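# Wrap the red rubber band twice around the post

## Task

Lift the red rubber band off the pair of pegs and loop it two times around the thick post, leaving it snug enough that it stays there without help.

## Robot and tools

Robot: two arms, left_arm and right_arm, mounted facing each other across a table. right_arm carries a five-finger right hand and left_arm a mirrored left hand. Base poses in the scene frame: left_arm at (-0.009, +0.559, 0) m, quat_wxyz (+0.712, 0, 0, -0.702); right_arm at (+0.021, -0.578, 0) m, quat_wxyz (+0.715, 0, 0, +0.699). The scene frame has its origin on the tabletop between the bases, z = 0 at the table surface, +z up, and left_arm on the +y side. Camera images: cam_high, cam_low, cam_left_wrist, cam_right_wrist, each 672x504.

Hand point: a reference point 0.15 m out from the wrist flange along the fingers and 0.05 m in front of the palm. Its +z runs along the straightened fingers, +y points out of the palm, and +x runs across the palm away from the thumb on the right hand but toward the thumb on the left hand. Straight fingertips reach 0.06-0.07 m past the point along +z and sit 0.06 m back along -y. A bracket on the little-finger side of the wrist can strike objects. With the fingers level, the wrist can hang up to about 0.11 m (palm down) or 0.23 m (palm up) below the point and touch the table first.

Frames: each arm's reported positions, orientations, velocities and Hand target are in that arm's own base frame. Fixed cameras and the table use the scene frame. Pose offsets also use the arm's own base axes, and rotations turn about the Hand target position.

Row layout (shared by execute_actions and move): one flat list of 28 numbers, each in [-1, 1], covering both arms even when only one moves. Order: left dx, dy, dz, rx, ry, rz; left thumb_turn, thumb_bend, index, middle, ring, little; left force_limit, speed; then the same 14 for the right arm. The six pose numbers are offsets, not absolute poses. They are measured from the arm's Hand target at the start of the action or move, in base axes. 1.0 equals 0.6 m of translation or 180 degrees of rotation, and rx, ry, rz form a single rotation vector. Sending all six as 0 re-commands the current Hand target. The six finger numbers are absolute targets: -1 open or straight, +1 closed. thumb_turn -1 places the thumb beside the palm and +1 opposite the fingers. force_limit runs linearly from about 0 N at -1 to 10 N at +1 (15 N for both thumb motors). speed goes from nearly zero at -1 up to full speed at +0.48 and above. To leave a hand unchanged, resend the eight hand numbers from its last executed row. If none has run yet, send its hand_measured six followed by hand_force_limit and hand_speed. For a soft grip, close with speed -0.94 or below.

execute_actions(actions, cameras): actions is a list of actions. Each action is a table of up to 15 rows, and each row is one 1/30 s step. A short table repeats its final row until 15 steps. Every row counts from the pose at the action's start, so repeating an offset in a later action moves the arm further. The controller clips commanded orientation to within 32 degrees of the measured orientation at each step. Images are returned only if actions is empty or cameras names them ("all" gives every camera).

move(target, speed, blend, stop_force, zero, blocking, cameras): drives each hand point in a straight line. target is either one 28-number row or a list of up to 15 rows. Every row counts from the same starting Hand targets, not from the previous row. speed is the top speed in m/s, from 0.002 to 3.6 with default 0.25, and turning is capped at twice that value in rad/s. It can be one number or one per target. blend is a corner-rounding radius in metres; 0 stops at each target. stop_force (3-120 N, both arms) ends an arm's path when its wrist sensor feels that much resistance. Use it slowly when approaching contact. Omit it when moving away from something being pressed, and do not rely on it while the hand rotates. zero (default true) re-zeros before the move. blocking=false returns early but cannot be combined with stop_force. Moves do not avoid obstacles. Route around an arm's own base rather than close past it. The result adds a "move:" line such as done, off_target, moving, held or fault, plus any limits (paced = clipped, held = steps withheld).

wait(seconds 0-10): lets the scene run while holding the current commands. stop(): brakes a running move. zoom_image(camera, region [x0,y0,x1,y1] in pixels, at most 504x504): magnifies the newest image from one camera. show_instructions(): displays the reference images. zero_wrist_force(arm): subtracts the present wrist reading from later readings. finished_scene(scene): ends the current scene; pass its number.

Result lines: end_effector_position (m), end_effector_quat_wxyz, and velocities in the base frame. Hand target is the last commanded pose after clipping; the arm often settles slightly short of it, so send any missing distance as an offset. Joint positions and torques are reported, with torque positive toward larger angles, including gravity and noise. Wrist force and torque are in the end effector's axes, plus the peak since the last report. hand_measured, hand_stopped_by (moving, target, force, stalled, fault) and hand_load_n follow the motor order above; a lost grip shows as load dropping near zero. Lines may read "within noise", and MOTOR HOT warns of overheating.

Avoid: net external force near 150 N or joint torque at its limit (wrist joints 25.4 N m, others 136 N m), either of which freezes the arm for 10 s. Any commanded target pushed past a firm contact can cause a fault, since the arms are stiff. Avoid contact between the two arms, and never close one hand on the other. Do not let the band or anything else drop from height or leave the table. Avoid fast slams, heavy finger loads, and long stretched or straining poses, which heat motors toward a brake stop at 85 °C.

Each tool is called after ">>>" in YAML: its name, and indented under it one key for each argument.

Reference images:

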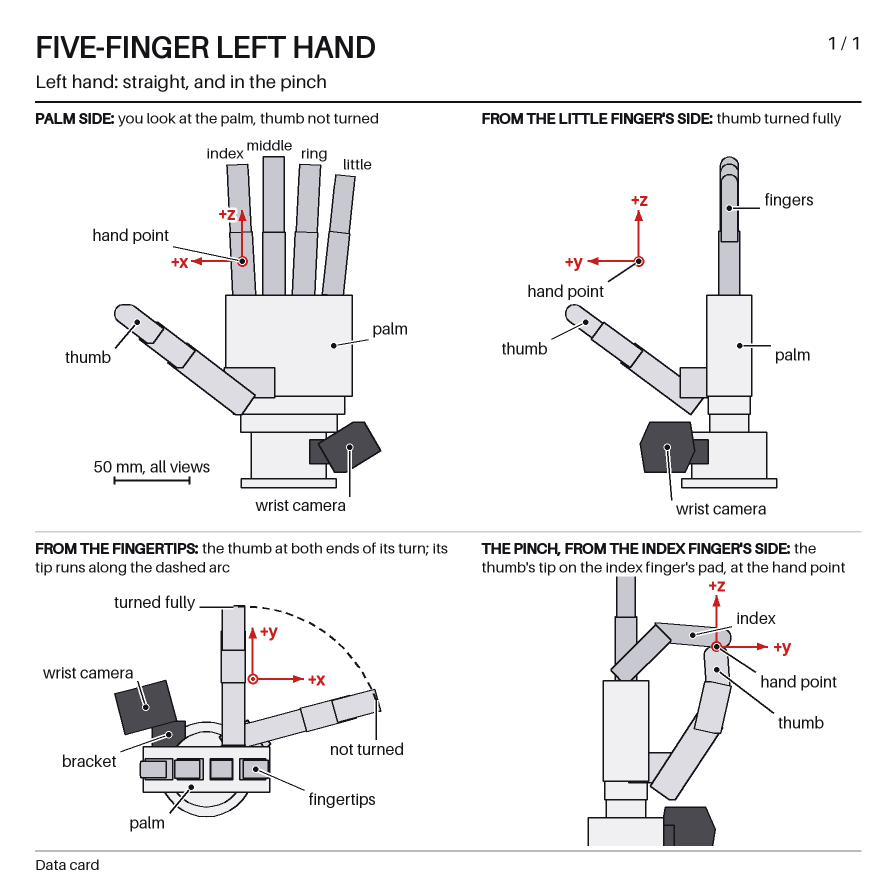

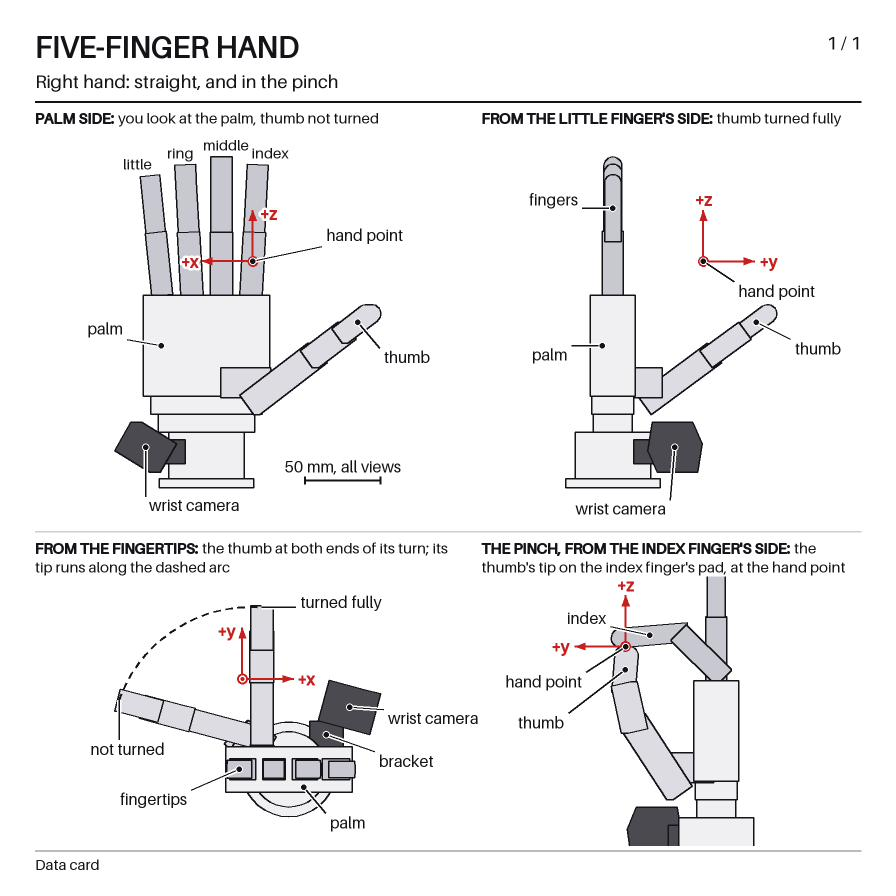

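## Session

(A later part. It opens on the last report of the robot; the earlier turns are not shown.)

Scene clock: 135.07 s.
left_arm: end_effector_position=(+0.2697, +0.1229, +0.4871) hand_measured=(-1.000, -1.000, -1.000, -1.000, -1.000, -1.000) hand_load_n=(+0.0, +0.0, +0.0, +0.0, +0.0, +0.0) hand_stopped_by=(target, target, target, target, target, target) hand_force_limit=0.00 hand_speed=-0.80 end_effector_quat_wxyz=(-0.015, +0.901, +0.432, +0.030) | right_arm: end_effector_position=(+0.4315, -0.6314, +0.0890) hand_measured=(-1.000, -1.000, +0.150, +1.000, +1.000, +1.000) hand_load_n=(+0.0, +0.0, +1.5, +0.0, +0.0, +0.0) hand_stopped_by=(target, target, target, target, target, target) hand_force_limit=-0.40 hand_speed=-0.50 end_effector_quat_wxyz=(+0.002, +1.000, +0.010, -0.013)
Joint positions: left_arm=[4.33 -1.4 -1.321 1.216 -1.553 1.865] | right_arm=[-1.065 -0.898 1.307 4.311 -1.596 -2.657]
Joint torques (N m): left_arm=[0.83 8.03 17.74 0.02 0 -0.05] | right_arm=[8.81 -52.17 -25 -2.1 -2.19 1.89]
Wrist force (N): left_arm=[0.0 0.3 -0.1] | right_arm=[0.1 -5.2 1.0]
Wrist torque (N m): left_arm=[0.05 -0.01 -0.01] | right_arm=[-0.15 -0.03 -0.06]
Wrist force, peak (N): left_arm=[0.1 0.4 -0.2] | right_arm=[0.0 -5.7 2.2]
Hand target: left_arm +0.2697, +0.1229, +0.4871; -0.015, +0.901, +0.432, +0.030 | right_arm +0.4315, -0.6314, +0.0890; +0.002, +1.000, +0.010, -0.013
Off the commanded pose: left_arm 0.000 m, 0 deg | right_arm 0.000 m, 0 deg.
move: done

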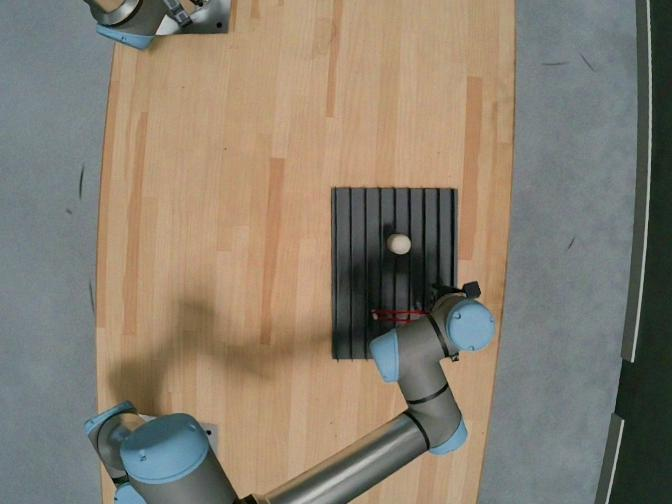

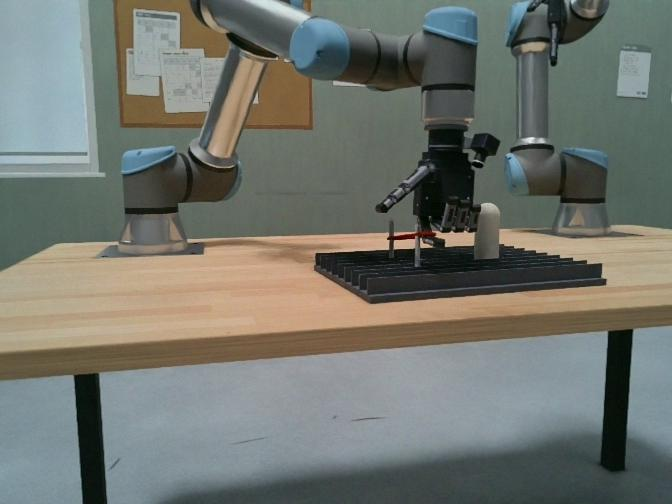

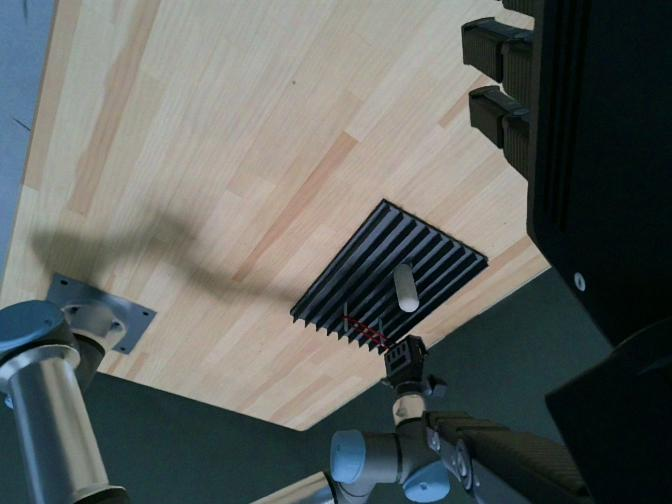

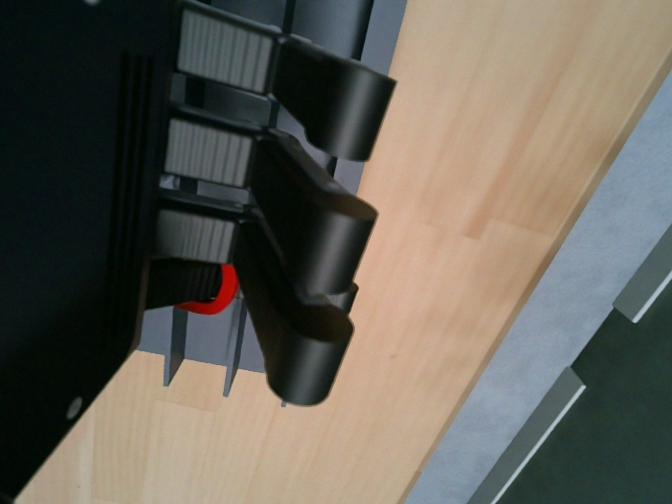

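>>> move:
  target:
    - [0,0,0,0,0,0,-1,-1,-1,-1,-1,-1,0,-0.8, 0,0,-0.01,0,0,0,-1,-1,-0.4,1,1,1,-0.4,-0.5]
  speed: 0.08
  cameras: ["all"]

>>> zoom_image:
  camera: "cam_low"
  region: [370, 170, 470, 280]

>>> zoom_image:
  camera: "cam_left_wrist"
  region: [335, 290, 425, 380]

Scene clock: 139.17 s.
left_arm: end_effector_position=(+0.2697, +0.1229, +0.4871) hand_measured=(-1.000, -1.000, -1.000, -1.000, -1.000, -1.000) hand_load_n=(+0.0, +0.0, +0.0, +0.0, +0.0, +0.0) hand_stopped_by=(target, target, target, target, target, target) hand_force_limit=0.00 hand_speed=-0.80 end_effector_quat_wxyz=(-0.015, +0.901, +0.432, +0.030) | right_arm: end_effector_position=(+0.4315, -0.6314, +0.0828) hand_measured=(-1.000, -1.000, -0.400, +1.000, +1.000, +1.000) hand_load_n=(+0.0, +0.0, +1.5, +0.0, +0.0, +0.0) hand_stopped_by=(target, target, target, target, target, target) hand_force_limit=-0.40 hand_speed=-0.50 end_effector_quat_wxyz=(+0.002, +1.000, +0.010, -0.013)
Joint positions: left_arm=[4.33 -1.4 -1.321 1.216 -1.553 1.865] | right_arm=[-1.065 -0.892 1.314 4.298 -1.596 -2.657]
Joint torques (N m): left_arm=[0.35 8.56 18.71 0.12 -0.31 -0.02] | right_arm=[8.72 -53.82 -24.53 -3.04 -2 -2.43]
Wrist force (N): left_arm=[0.1 0.1 -0.2] | right_arm=[0.1 -4.3 0.7]
Wrist torque (N m): left_arm=[0.03 -0.02 0.00] | right_arm=[-0.07 -0.04 -0.05]
Wrist force, peak (N): left_arm=[0.3 0.3 0.1] | right_arm=[-0.1 -5.3 1.3]
Hand target: left_arm +0.2697, +0.1229, +0.4871; -0.015, +0.901, +0.432, +0.030 | right_arm +0.4315, -0.6314, +0.0830; +0.002, +1.000, +0.010, -0.013
Off the commanded pose: left_arm 0.000 m, 0 deg | right_arm 0.000 m, 0 deg.
move: done

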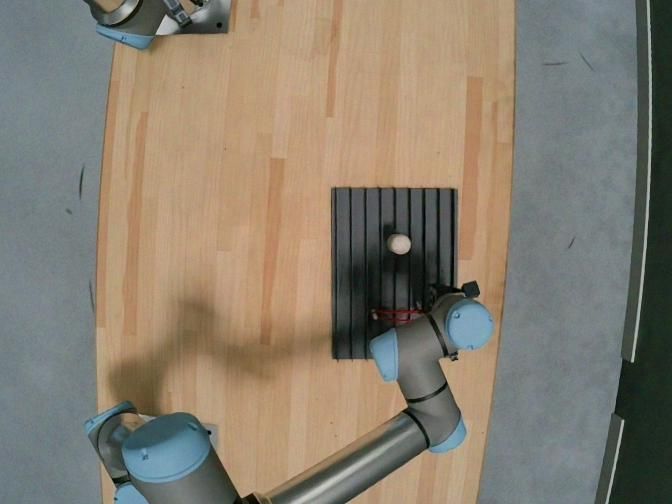

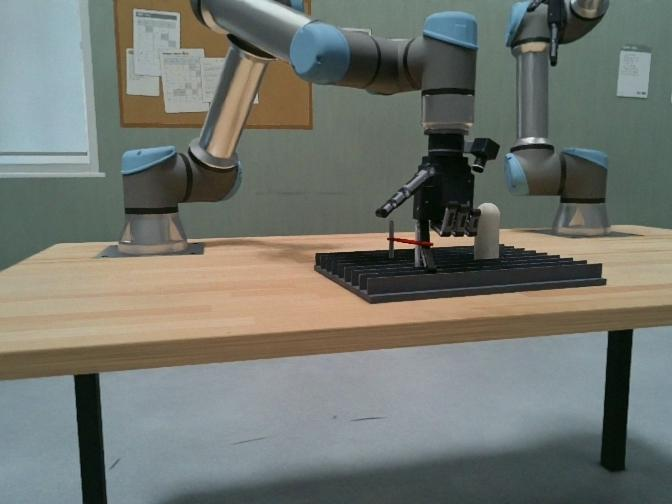

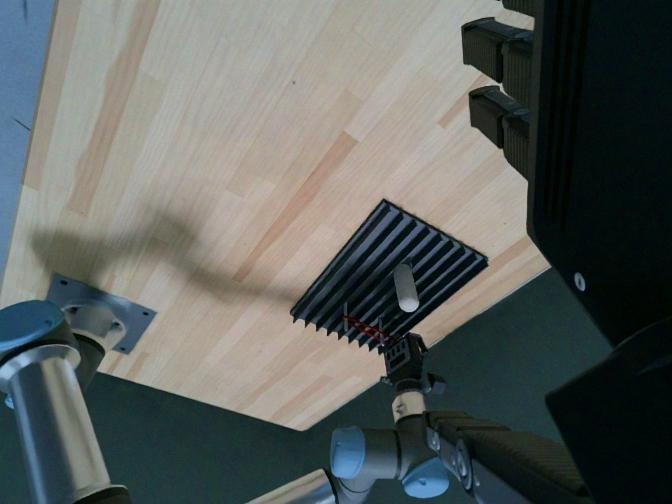

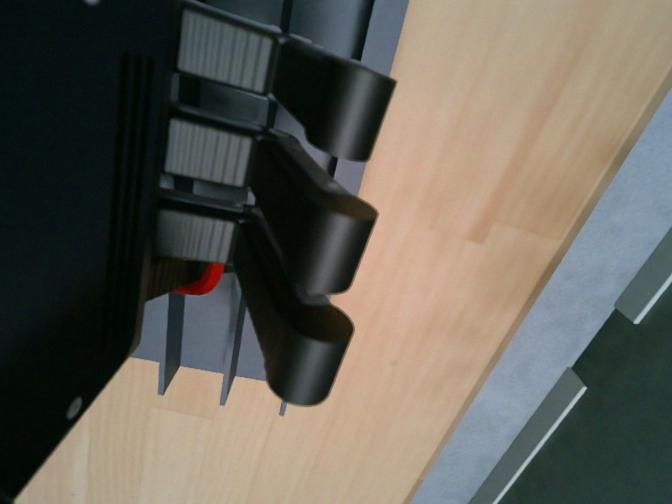

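Scaled by 4.582 from the camera's 672x504 image, which has a finer 960x720 frame.

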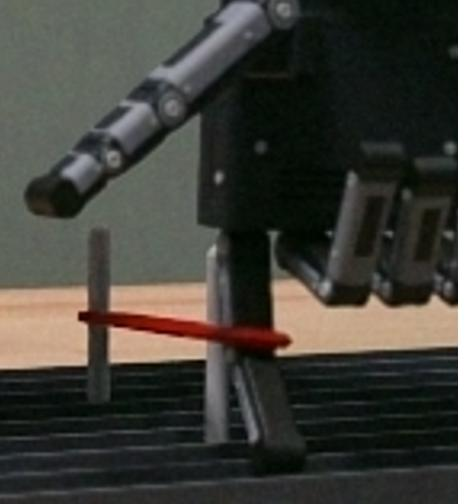

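Scaled by 5.600 from the camera's 672x504 image, which has a finer 960x720 frame.

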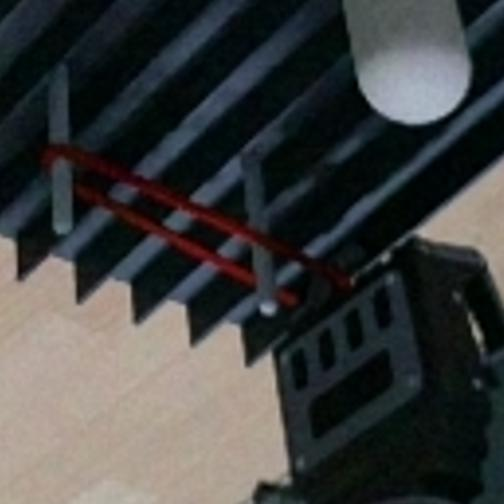

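>>> move:
  target:
    - [0,0,0,0,0,0,-1,-1,-1,-1,-1,-1,0,-0.8, 0.0233,0,0,0,0,0,-1,-1,-0.4,1,1,1,-0.4,-0.5]
    - [0,0,0,0,0,0,-1,-1,-1,-1,-1,-1,0,-0.8, 0.0217,0.1083,0,0,0,0,-1,-1,-0.4,1,1,1,-0.4,-0.5]
  speed: 0.08
  cameras: ["all"]

>>> zoom_image:
  camera: "cam_low"
  region: [370, 170, 470, 280]

>>> zoom_image:
  camera: "cam_left_wrist"
  region: [335, 290, 425, 380]

>>> zoom_image:
  camera: "cam_right_wrist"
  region: [100, 150, 350, 400]

Scene clock: 141.47 s.
left_arm: end_effector_position=(+0.2697, +0.1229, +0.4871) hand_measured=(-1.000, -1.000, -1.000, -1.000, -1.000, -1.000) hand_load_n=(+0.0, +0.0, +0.0, +0.0, +0.0, +0.0) hand_stopped_by=(target, target, target, target, target, target) hand_force_limit=0.00 hand_speed=-0.80 end_effector_quat_wxyz=(-0.015, +0.901, +0.432, +0.030) | right_arm: end_effector_position=(+0.4446, -0.5664, +0.0830) hand_measured=(-1.000, -1.000, -0.400, +1.000, +1.000, +1.000) hand_load_n=(+0.0, +0.0, -5.0, +0.0, +0.0, +0.0) hand_stopped_by=(target, target, target, target, target, target) hand_force_limit=-0.40 hand_speed=-0.50 end_effector_quat_wxyz=(+0.003, +1.000, +0.010, -0.013)
Joint positions: left_arm=[4.33 -1.4 -1.321 1.216 -1.553 1.865] | right_arm=[-1.002 -0.98 1.464 4.238 -1.595 -2.594]
Joint torques (N m): left_arm=[1.04 7.31 17.7 0.08 0.01 0.2] | right_arm=[-28.32 -36.89 -9.73 4.31 -8.19 -1.71]
Wrist force (N): left_arm=[0.2 0.1 -0.1] | right_arm=[29.5 -5.5 -7.9]
Wrist torque (N m): left_arm=[0.03 -0.03 0.00] | right_arm=[0.22 0.85 0.52]
Wrist force, peak (N): left_arm=[0.0 0.5 0.0] | right_arm=[34.6 9.0 0.0]
Hand target: left_arm +0.2697, +0.1229, +0.4871; -0.015, +0.901, +0.432, +0.030 | right_arm +0.4445, -0.5664, +0.0830; +0.002, +1.000, +0.010, -0.013
Off the commanded pose: left_arm 0.000 m, 0 deg | right_arm 0.000 m, 0 deg.
move: done

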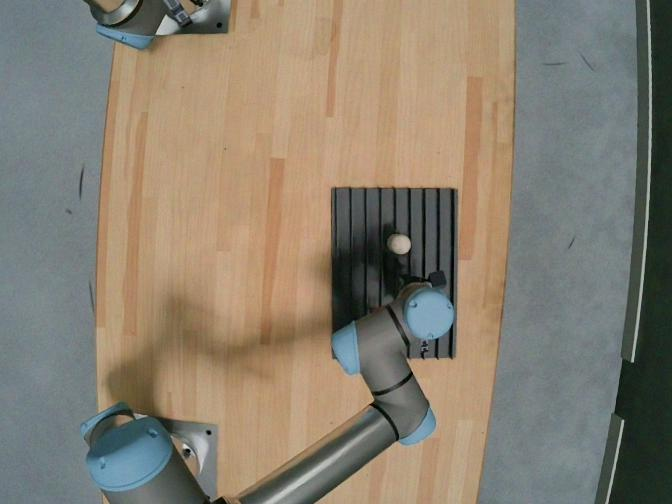

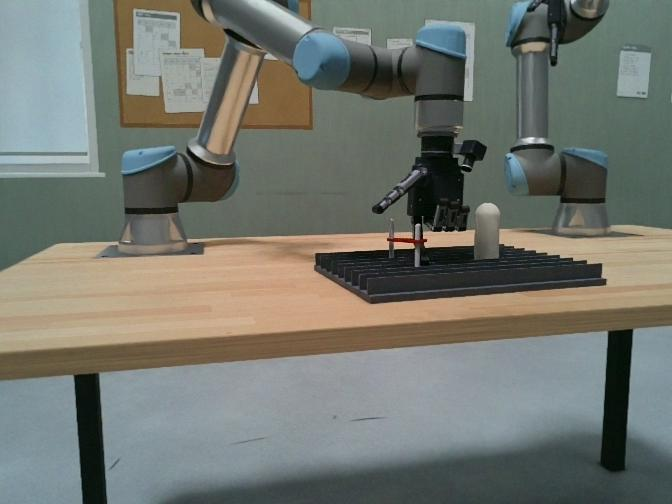

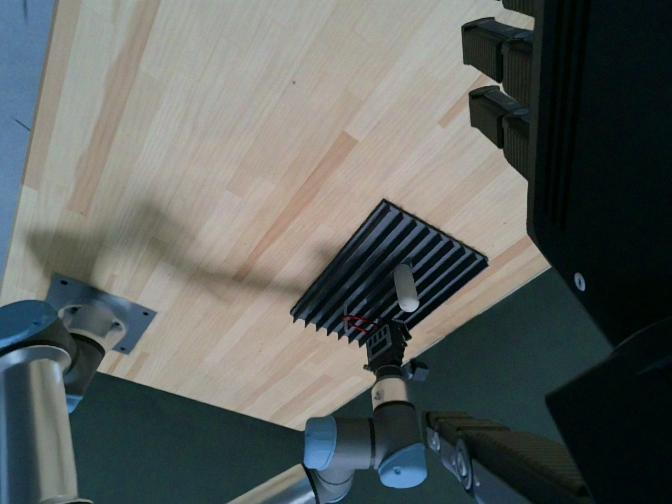

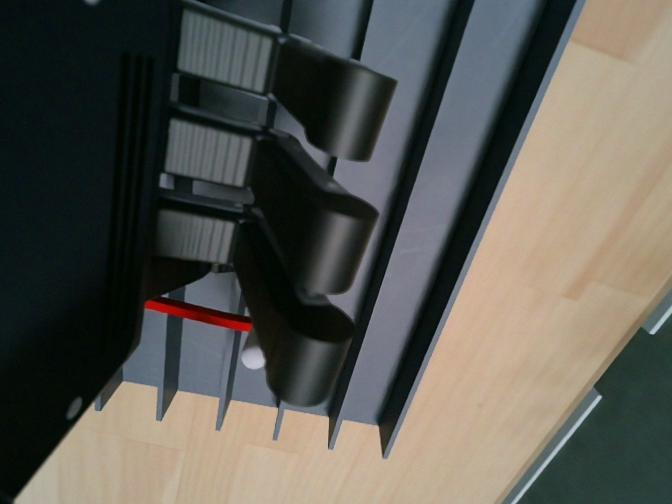

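Scaled by 4.582 from the camera's 672x504 image, which has a finer 960x720 frame.

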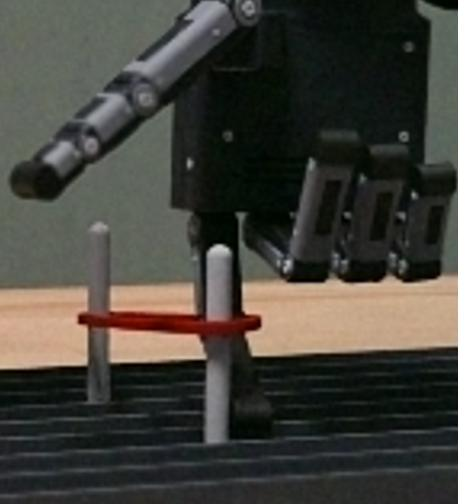

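Scaled by 5.600 from the camera's 672x504 image, which has a finer 960x720 frame.

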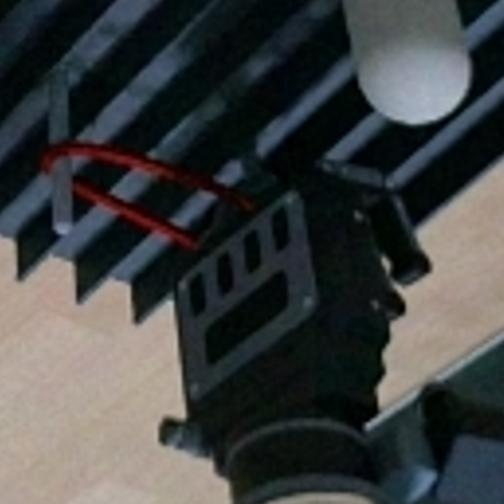

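Scaled by 2.016 from the camera's 672x504 image, which has a finer 960x720 frame.

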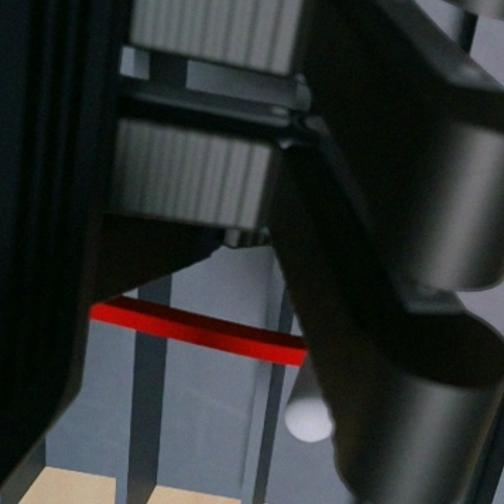

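>>> move:
  target:
    - [0,0,0,0,0,0,-1,-1,-1,-1,-1,-1,0,-0.8, 0.009,0,0,0,0,0,-1,-1,-0.4,1,1,1,-0.4,-0.5]
    - [0,0,0,0,0,0,-1,-1,-1,-1,-1,-1,0,-0.8, 0.008,0.05,0,0,0,0,-1,-1,-0.4,1,1,1,-0.4,-0.5]
  speed: 0.08
  cameras: ["all"]

>>> zoom_image:
  camera: "cam_low"
  region: [370, 170, 470, 280]

>>> zoom_image:
  camera: "cam_right_wrist"
  region: [100, 150, 400, 450]

Scene clock: 143.53 s.
left_arm: end_effector_position=(+0.2697, +0.1229, +0.4871) hand_measured=(-1.000, -1.000, -1.000, -1.000, -1.000, -1.000) hand_load_n=(+0.0, +0.0, +0.0, +0.0, +0.0, +0.0) hand_stopped_by=(target, target, target, target, target, target) hand_force_limit=0.00 hand_speed=-0.80 end_effector_quat_wxyz=(-0.015, +0.901, +0.432, +0.030) | right_arm: end_effector_position=(+0.4494, -0.5364, +0.0830) hand_measured=(-1.000, -1.000, -0.400, +1.000, +1.000, +1.000) hand_load_n=(+0.0, +0.0, +0.0, +0.0, +0.0, +0.0) hand_stopped_by=(target, target, target, target, target, target) hand_force_limit=-0.40 hand_speed=-0.50 end_effector_quat_wxyz=(+0.003, +1.000, +0.010, -0.013)
Joint positions: left_arm=[4.33 -1.4 -1.321 1.216 -1.553 1.865] | right_arm=[-0.972 -1.018 1.527 4.213 -1.595 -2.563]
Joint torques (N m): left_arm=[0.81 7.61 17.11 0.05 0.03 -0.02] | right_arm=[-10.83 -42.83 -18.3 0.27 0.85 -2.69]
Wrist force (N): left_arm=[0.0 0.2 -0.1] | right_arm=[-0.2 1.0 1.7]
Wrist torque (N m): left_arm=[0.05 -0.01 -0.01] | right_arm=[0.05 -0.06 -0.08]
Wrist force, peak (N): left_arm=[0.0 0.4 0.2] | right_arm=[31.9 -6.8 -9.5]
Hand target: left_arm +0.2697, +0.1229, +0.4871; -0.015, +0.901, +0.432, +0.030 | right_arm +0.4493, -0.5364, +0.0830; +0.002, +1.000, +0.010, -0.013
Off the commanded pose: left_arm 0.000 m, 0 deg | right_arm 0.000 m, 0 deg.
move: done

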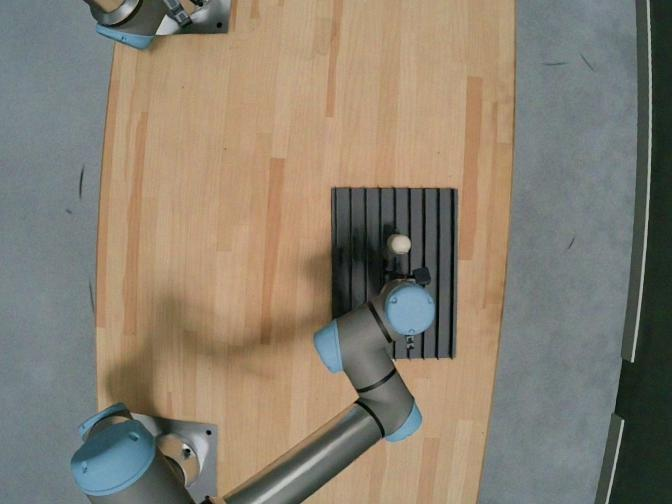

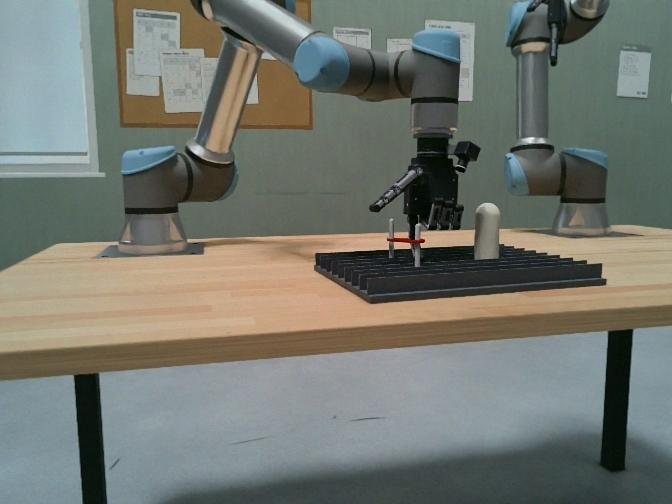

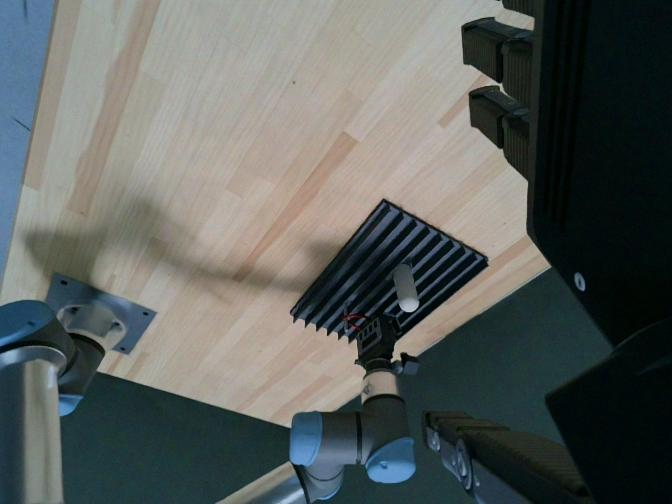

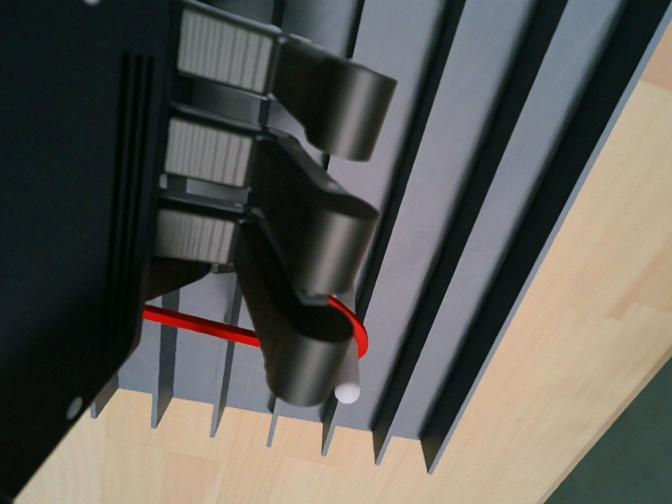

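Scaled by 4.582 from the camera's 672x504 image, which has a finer 960x720 frame.

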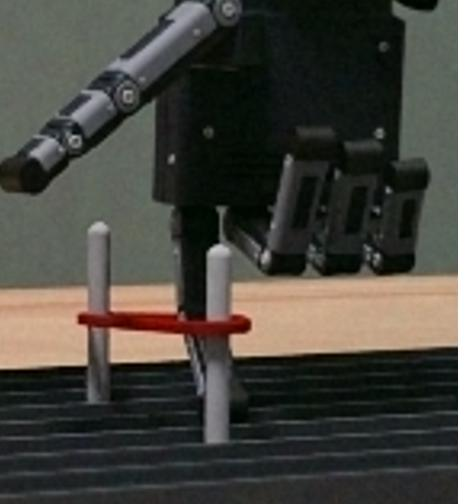

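Scaled by 1.680 from the camera's 672x504 image, which has a finer 960x720 frame.

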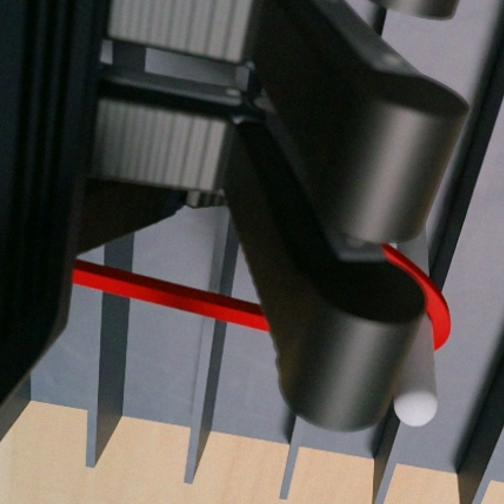

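>>> move:
  target:
    - [0,0,0,0,0,0,-1,-1,-1,-1,-1,-1,0,-0.8, -0.03,0.02,0,0,0,0,-1,-1,-0.4,1,1,1,-0.4,-0.5]
    - [0,0,0,0,0,0,-1,-1,-1,-1,-1,-1,0,-0.8, -0.03,0.02,0.2,0,0,0,-1,-1,-0.4,1,1,1,-0.4,-0.5]
  speed: 0.1
  cameras: ["all"]

>>> zoom_image:
  camera: "cam_low"
  region: [370, 170, 470, 280]

>>> zoom_image:
  camera: "cam_high"
  region: [340, 270, 460, 370]

Scene clock: 146.47 s.
left_arm: end_effector_position=(+0.2697, +0.1229, +0.4871) hand_measured=(-1.000, -1.000, -1.000, -1.000, -1.000, -1.000) hand_load_n=(+0.0, +0.0, +0.0, +0.0, +0.0, +0.0) hand_stopped_by=(target, target, target, target, target, target) hand_force_limit=0.00 hand_speed=-0.80 end_effector_quat_wxyz=(-0.015, +0.901, +0.432, +0.030) | right_arm: end_effector_position=(+0.4313, -0.5244, +0.2030) hand_measured=(-1.000, -1.000, -0.400, +1.000, +1.000, +1.000) hand_load_n=(+0.0, +0.0, +0.0, +0.0, +0.0, +0.0) hand_stopped_by=(target, target, target, target, target, target) hand_force_limit=-0.40 hand_speed=-0.50 end_effector_quat_wxyz=(+0.003, +1.000, +0.010, -0.013)
Joint positions: left_arm=[4.33 -1.4 -1.321 1.216 -1.553 1.865] | right_arm=[-0.984 -1.172 1.433 4.461 -1.595 -2.576]
Joint torques (N m): left_arm=[0.28 8.02 17.96 0.32 0.19 0.32] | right_arm=[9.44 -35.42 -24.7 -3.52 -1.38 2.52]
Wrist force (N): left_arm=[0.1 0.3 -0.1] | right_arm=[0.1 0.7 1.7]
Wrist torque (N m): left_arm=[0.05 -0.02 -0.01] | right_arm=[0.03 -0.07 0.03]
Wrist force, peak (N): left_arm=[0.0 0.5 0.0] | right_arm=[0.3 0.7 3.0]
Hand target: left_arm +0.2697, +0.1229, +0.4871; -0.015, +0.901, +0.432, +0.030 | right_arm +0.4313, -0.5244, +0.2030; +0.002, +1.000, +0.010, -0.013
Off the commanded pose: left_arm 0.000 m, 0 deg | right_arm 0.000 m, 0 deg.
move: done

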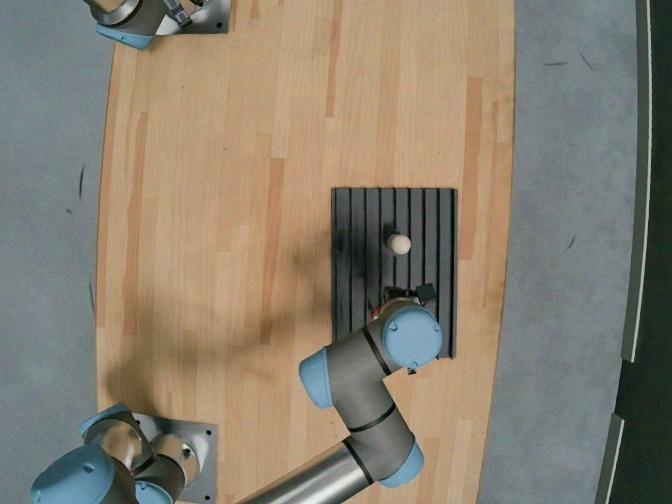

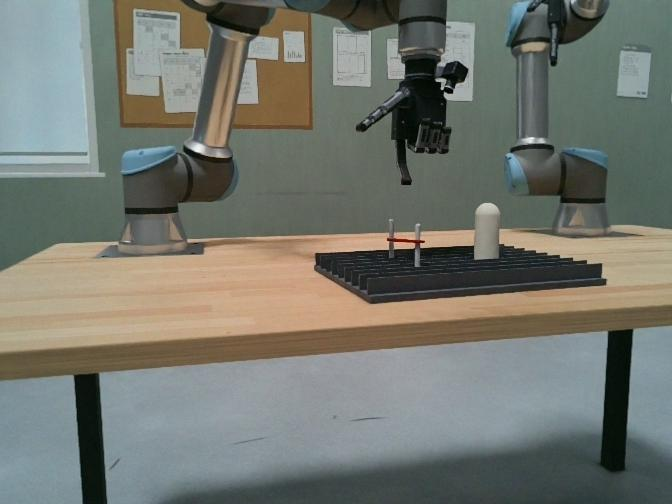

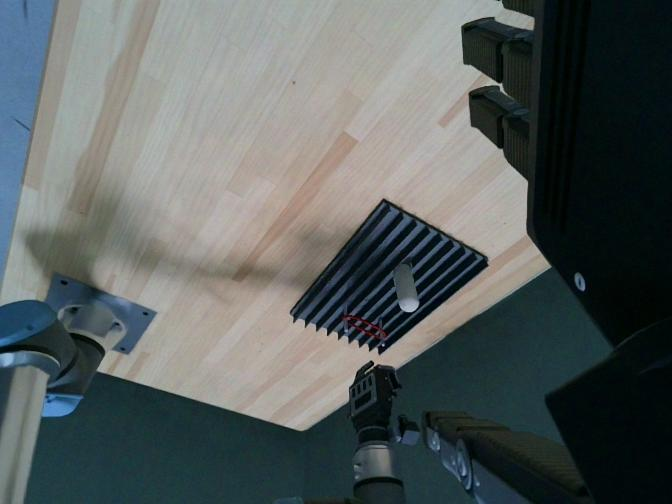

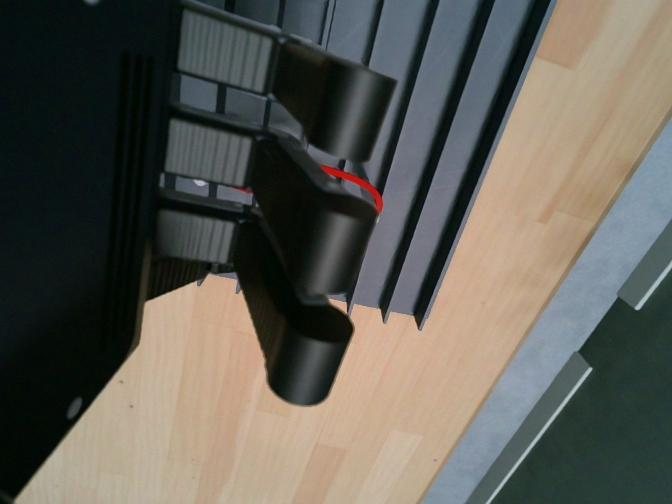

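Scaled by 4.582 from the camera's 672x504 image, which has a finer 960x720 frame.

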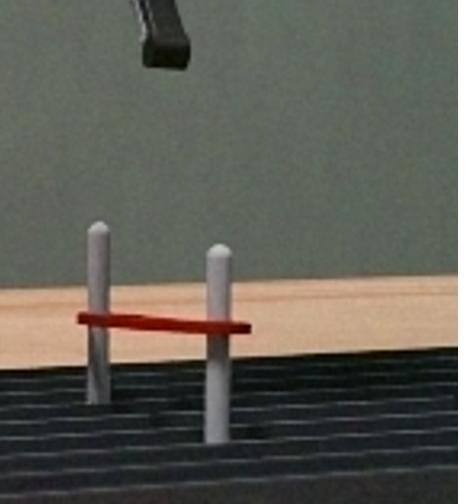

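Scaled by 4.200 from the camera's 672x504 image, which has a finer 960x720 frame.

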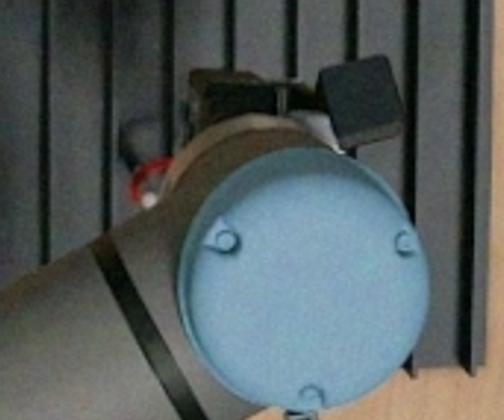

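>>> move:
  target:
    - [0,0,0,0,0,0,-1,-1,-1,-1,-1,-1,0,-0.8, -0.1072,0.0693,-0.005,0,0,-0.5,-1,-1,-1,-1,-1,1,0,0.2]
  speed: 0.4
  cameras: ["all"]

>>> zoom_image:
  camera: "cam_low"
  region: [370, 130, 470, 280]

>>> zoom_image:
  camera: "cam_high"
  region: [340, 270, 460, 370]

>>> zoom_image:
  camera: "cam_right_wrist"
  region: [100, 0, 400, 300]

Scene clock: 152.97 s.
left_arm: end_effector_position=(+0.2697, +0.1229, +0.4871) hand_measured=(-1.000, -1.000, -1.000, -1.000, -1.000, -1.000) hand_load_n=(+0.5, +0.0, +0.0, +0.0, +0.0, +0.0) hand_stopped_by=(target, target, target, target, target, target) hand_force_limit=0.00 hand_speed=-0.80 end_effector_quat_wxyz=(-0.015, +0.901, +0.432, +0.030) | right_arm: end_effector_position=(+0.3669, -0.4829, +0.2000) hand_measured=(-1.000, -1.000, -1.000, -1.000, -1.000, +1.000) hand_load_n=(+0.0, +0.0, +0.0, -0.5, +0.0, +0.0) hand_stopped_by=(target, target, target, target, target, target) hand_force_limit=0.00 hand_speed=0.20 end_effector_quat_wxyz=(-0.007, +0.714, -0.700, -0.011)
Joint positions: left_arm=[4.33 -1.4 -1.321 1.216 -1.553 1.865] | right_arm=[-1.079 -1.134 1.381 4.49 -1.563 -1.1]
Joint torques (N m): left_arm=[1.52 7.26 17.66 0.38 0.19 0.06] | right_arm=[10.38 -34.08 -28.33 -1.01 -1.67 2.5]
Wrist force (N): left_arm=[0.1 0.2 -0.2] | right_arm=[0.1 0.6 1.4]
Wrist torque (N m): left_arm=[0.05 -0.01 0.00] | right_arm=[0.04 -0.07 0.04]
Wrist force, peak (N): left_arm=[0.1 0.5 0.0] | right_arm=[0.1 0.9 1.7]
Hand target: left_arm +0.2697, +0.1229, +0.4871; -0.015, +0.901, +0.432, +0.030 | right_arm +0.3670, -0.4829, +0.2000; -0.007, +0.714, -0.700, -0.011
Off the commanded pose: left_arm 0.000 m, 0 deg | right_arm 0.000 m, 0 deg.
move: done

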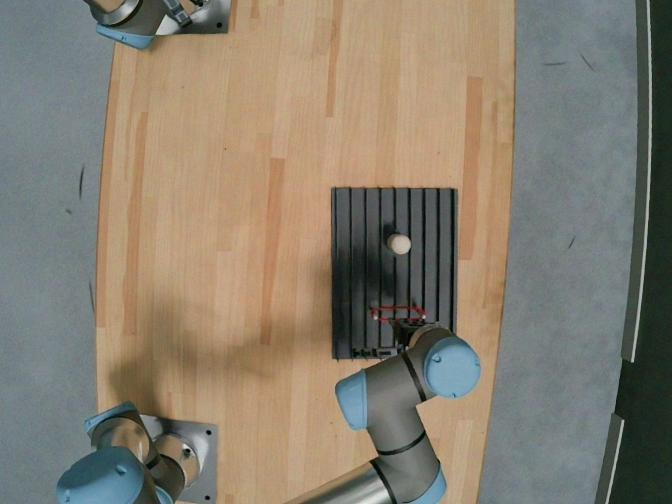

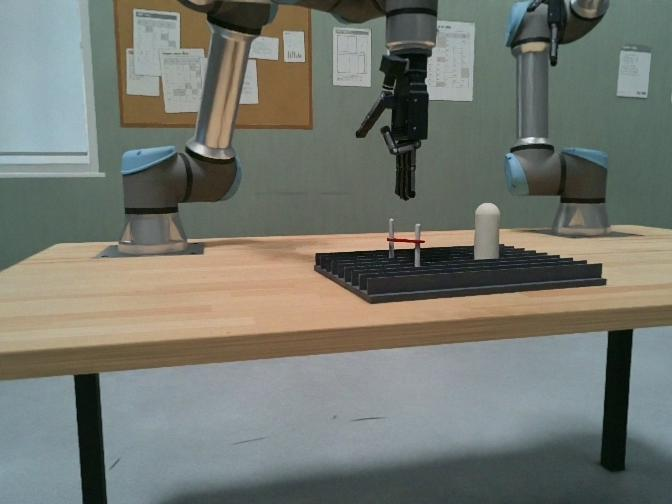

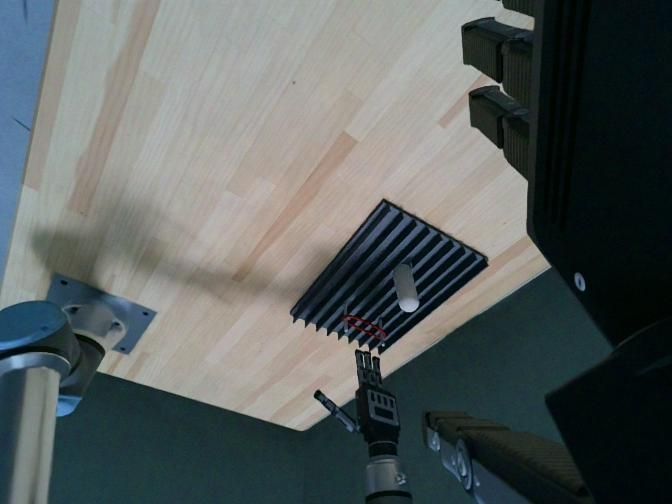

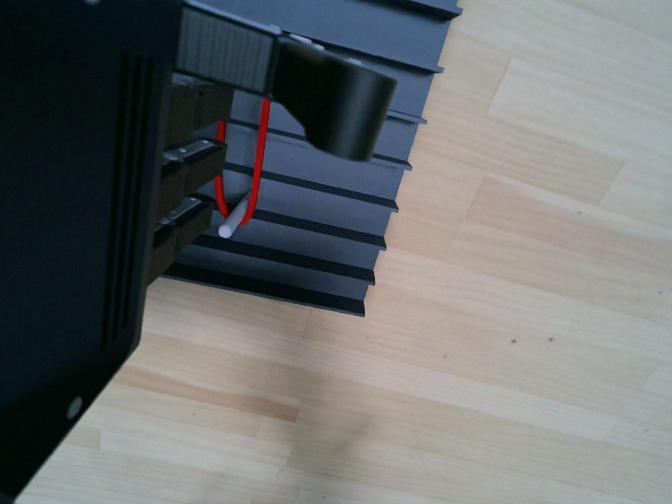

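Scaled by 3.360 from the camera's 672x504 image, which has a finer 960x720 frame.

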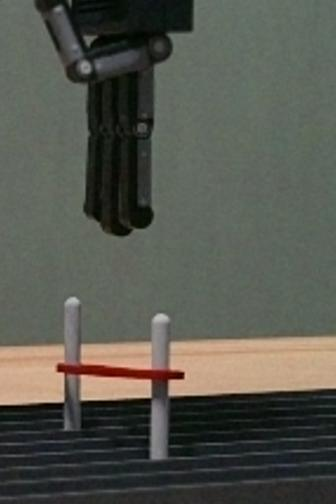

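Scaled by 4.200 from the camera's 672x504 image, which has a finer 960x720 frame.

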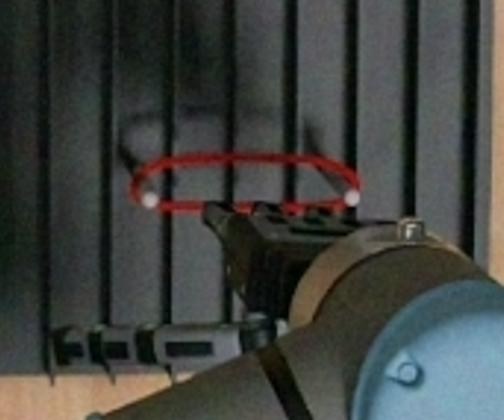

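Scaled by 1.680 from the camera's 672x504 image, which has a finer 960x720 frame.

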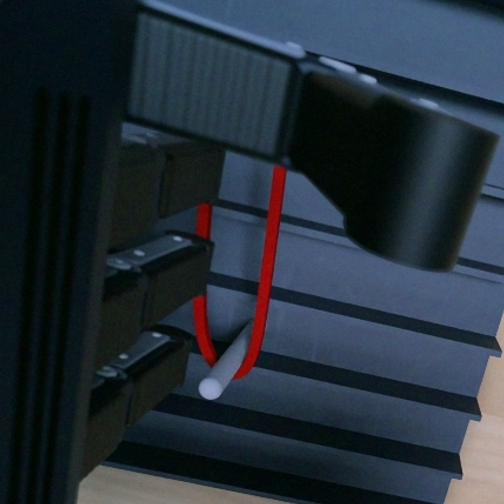

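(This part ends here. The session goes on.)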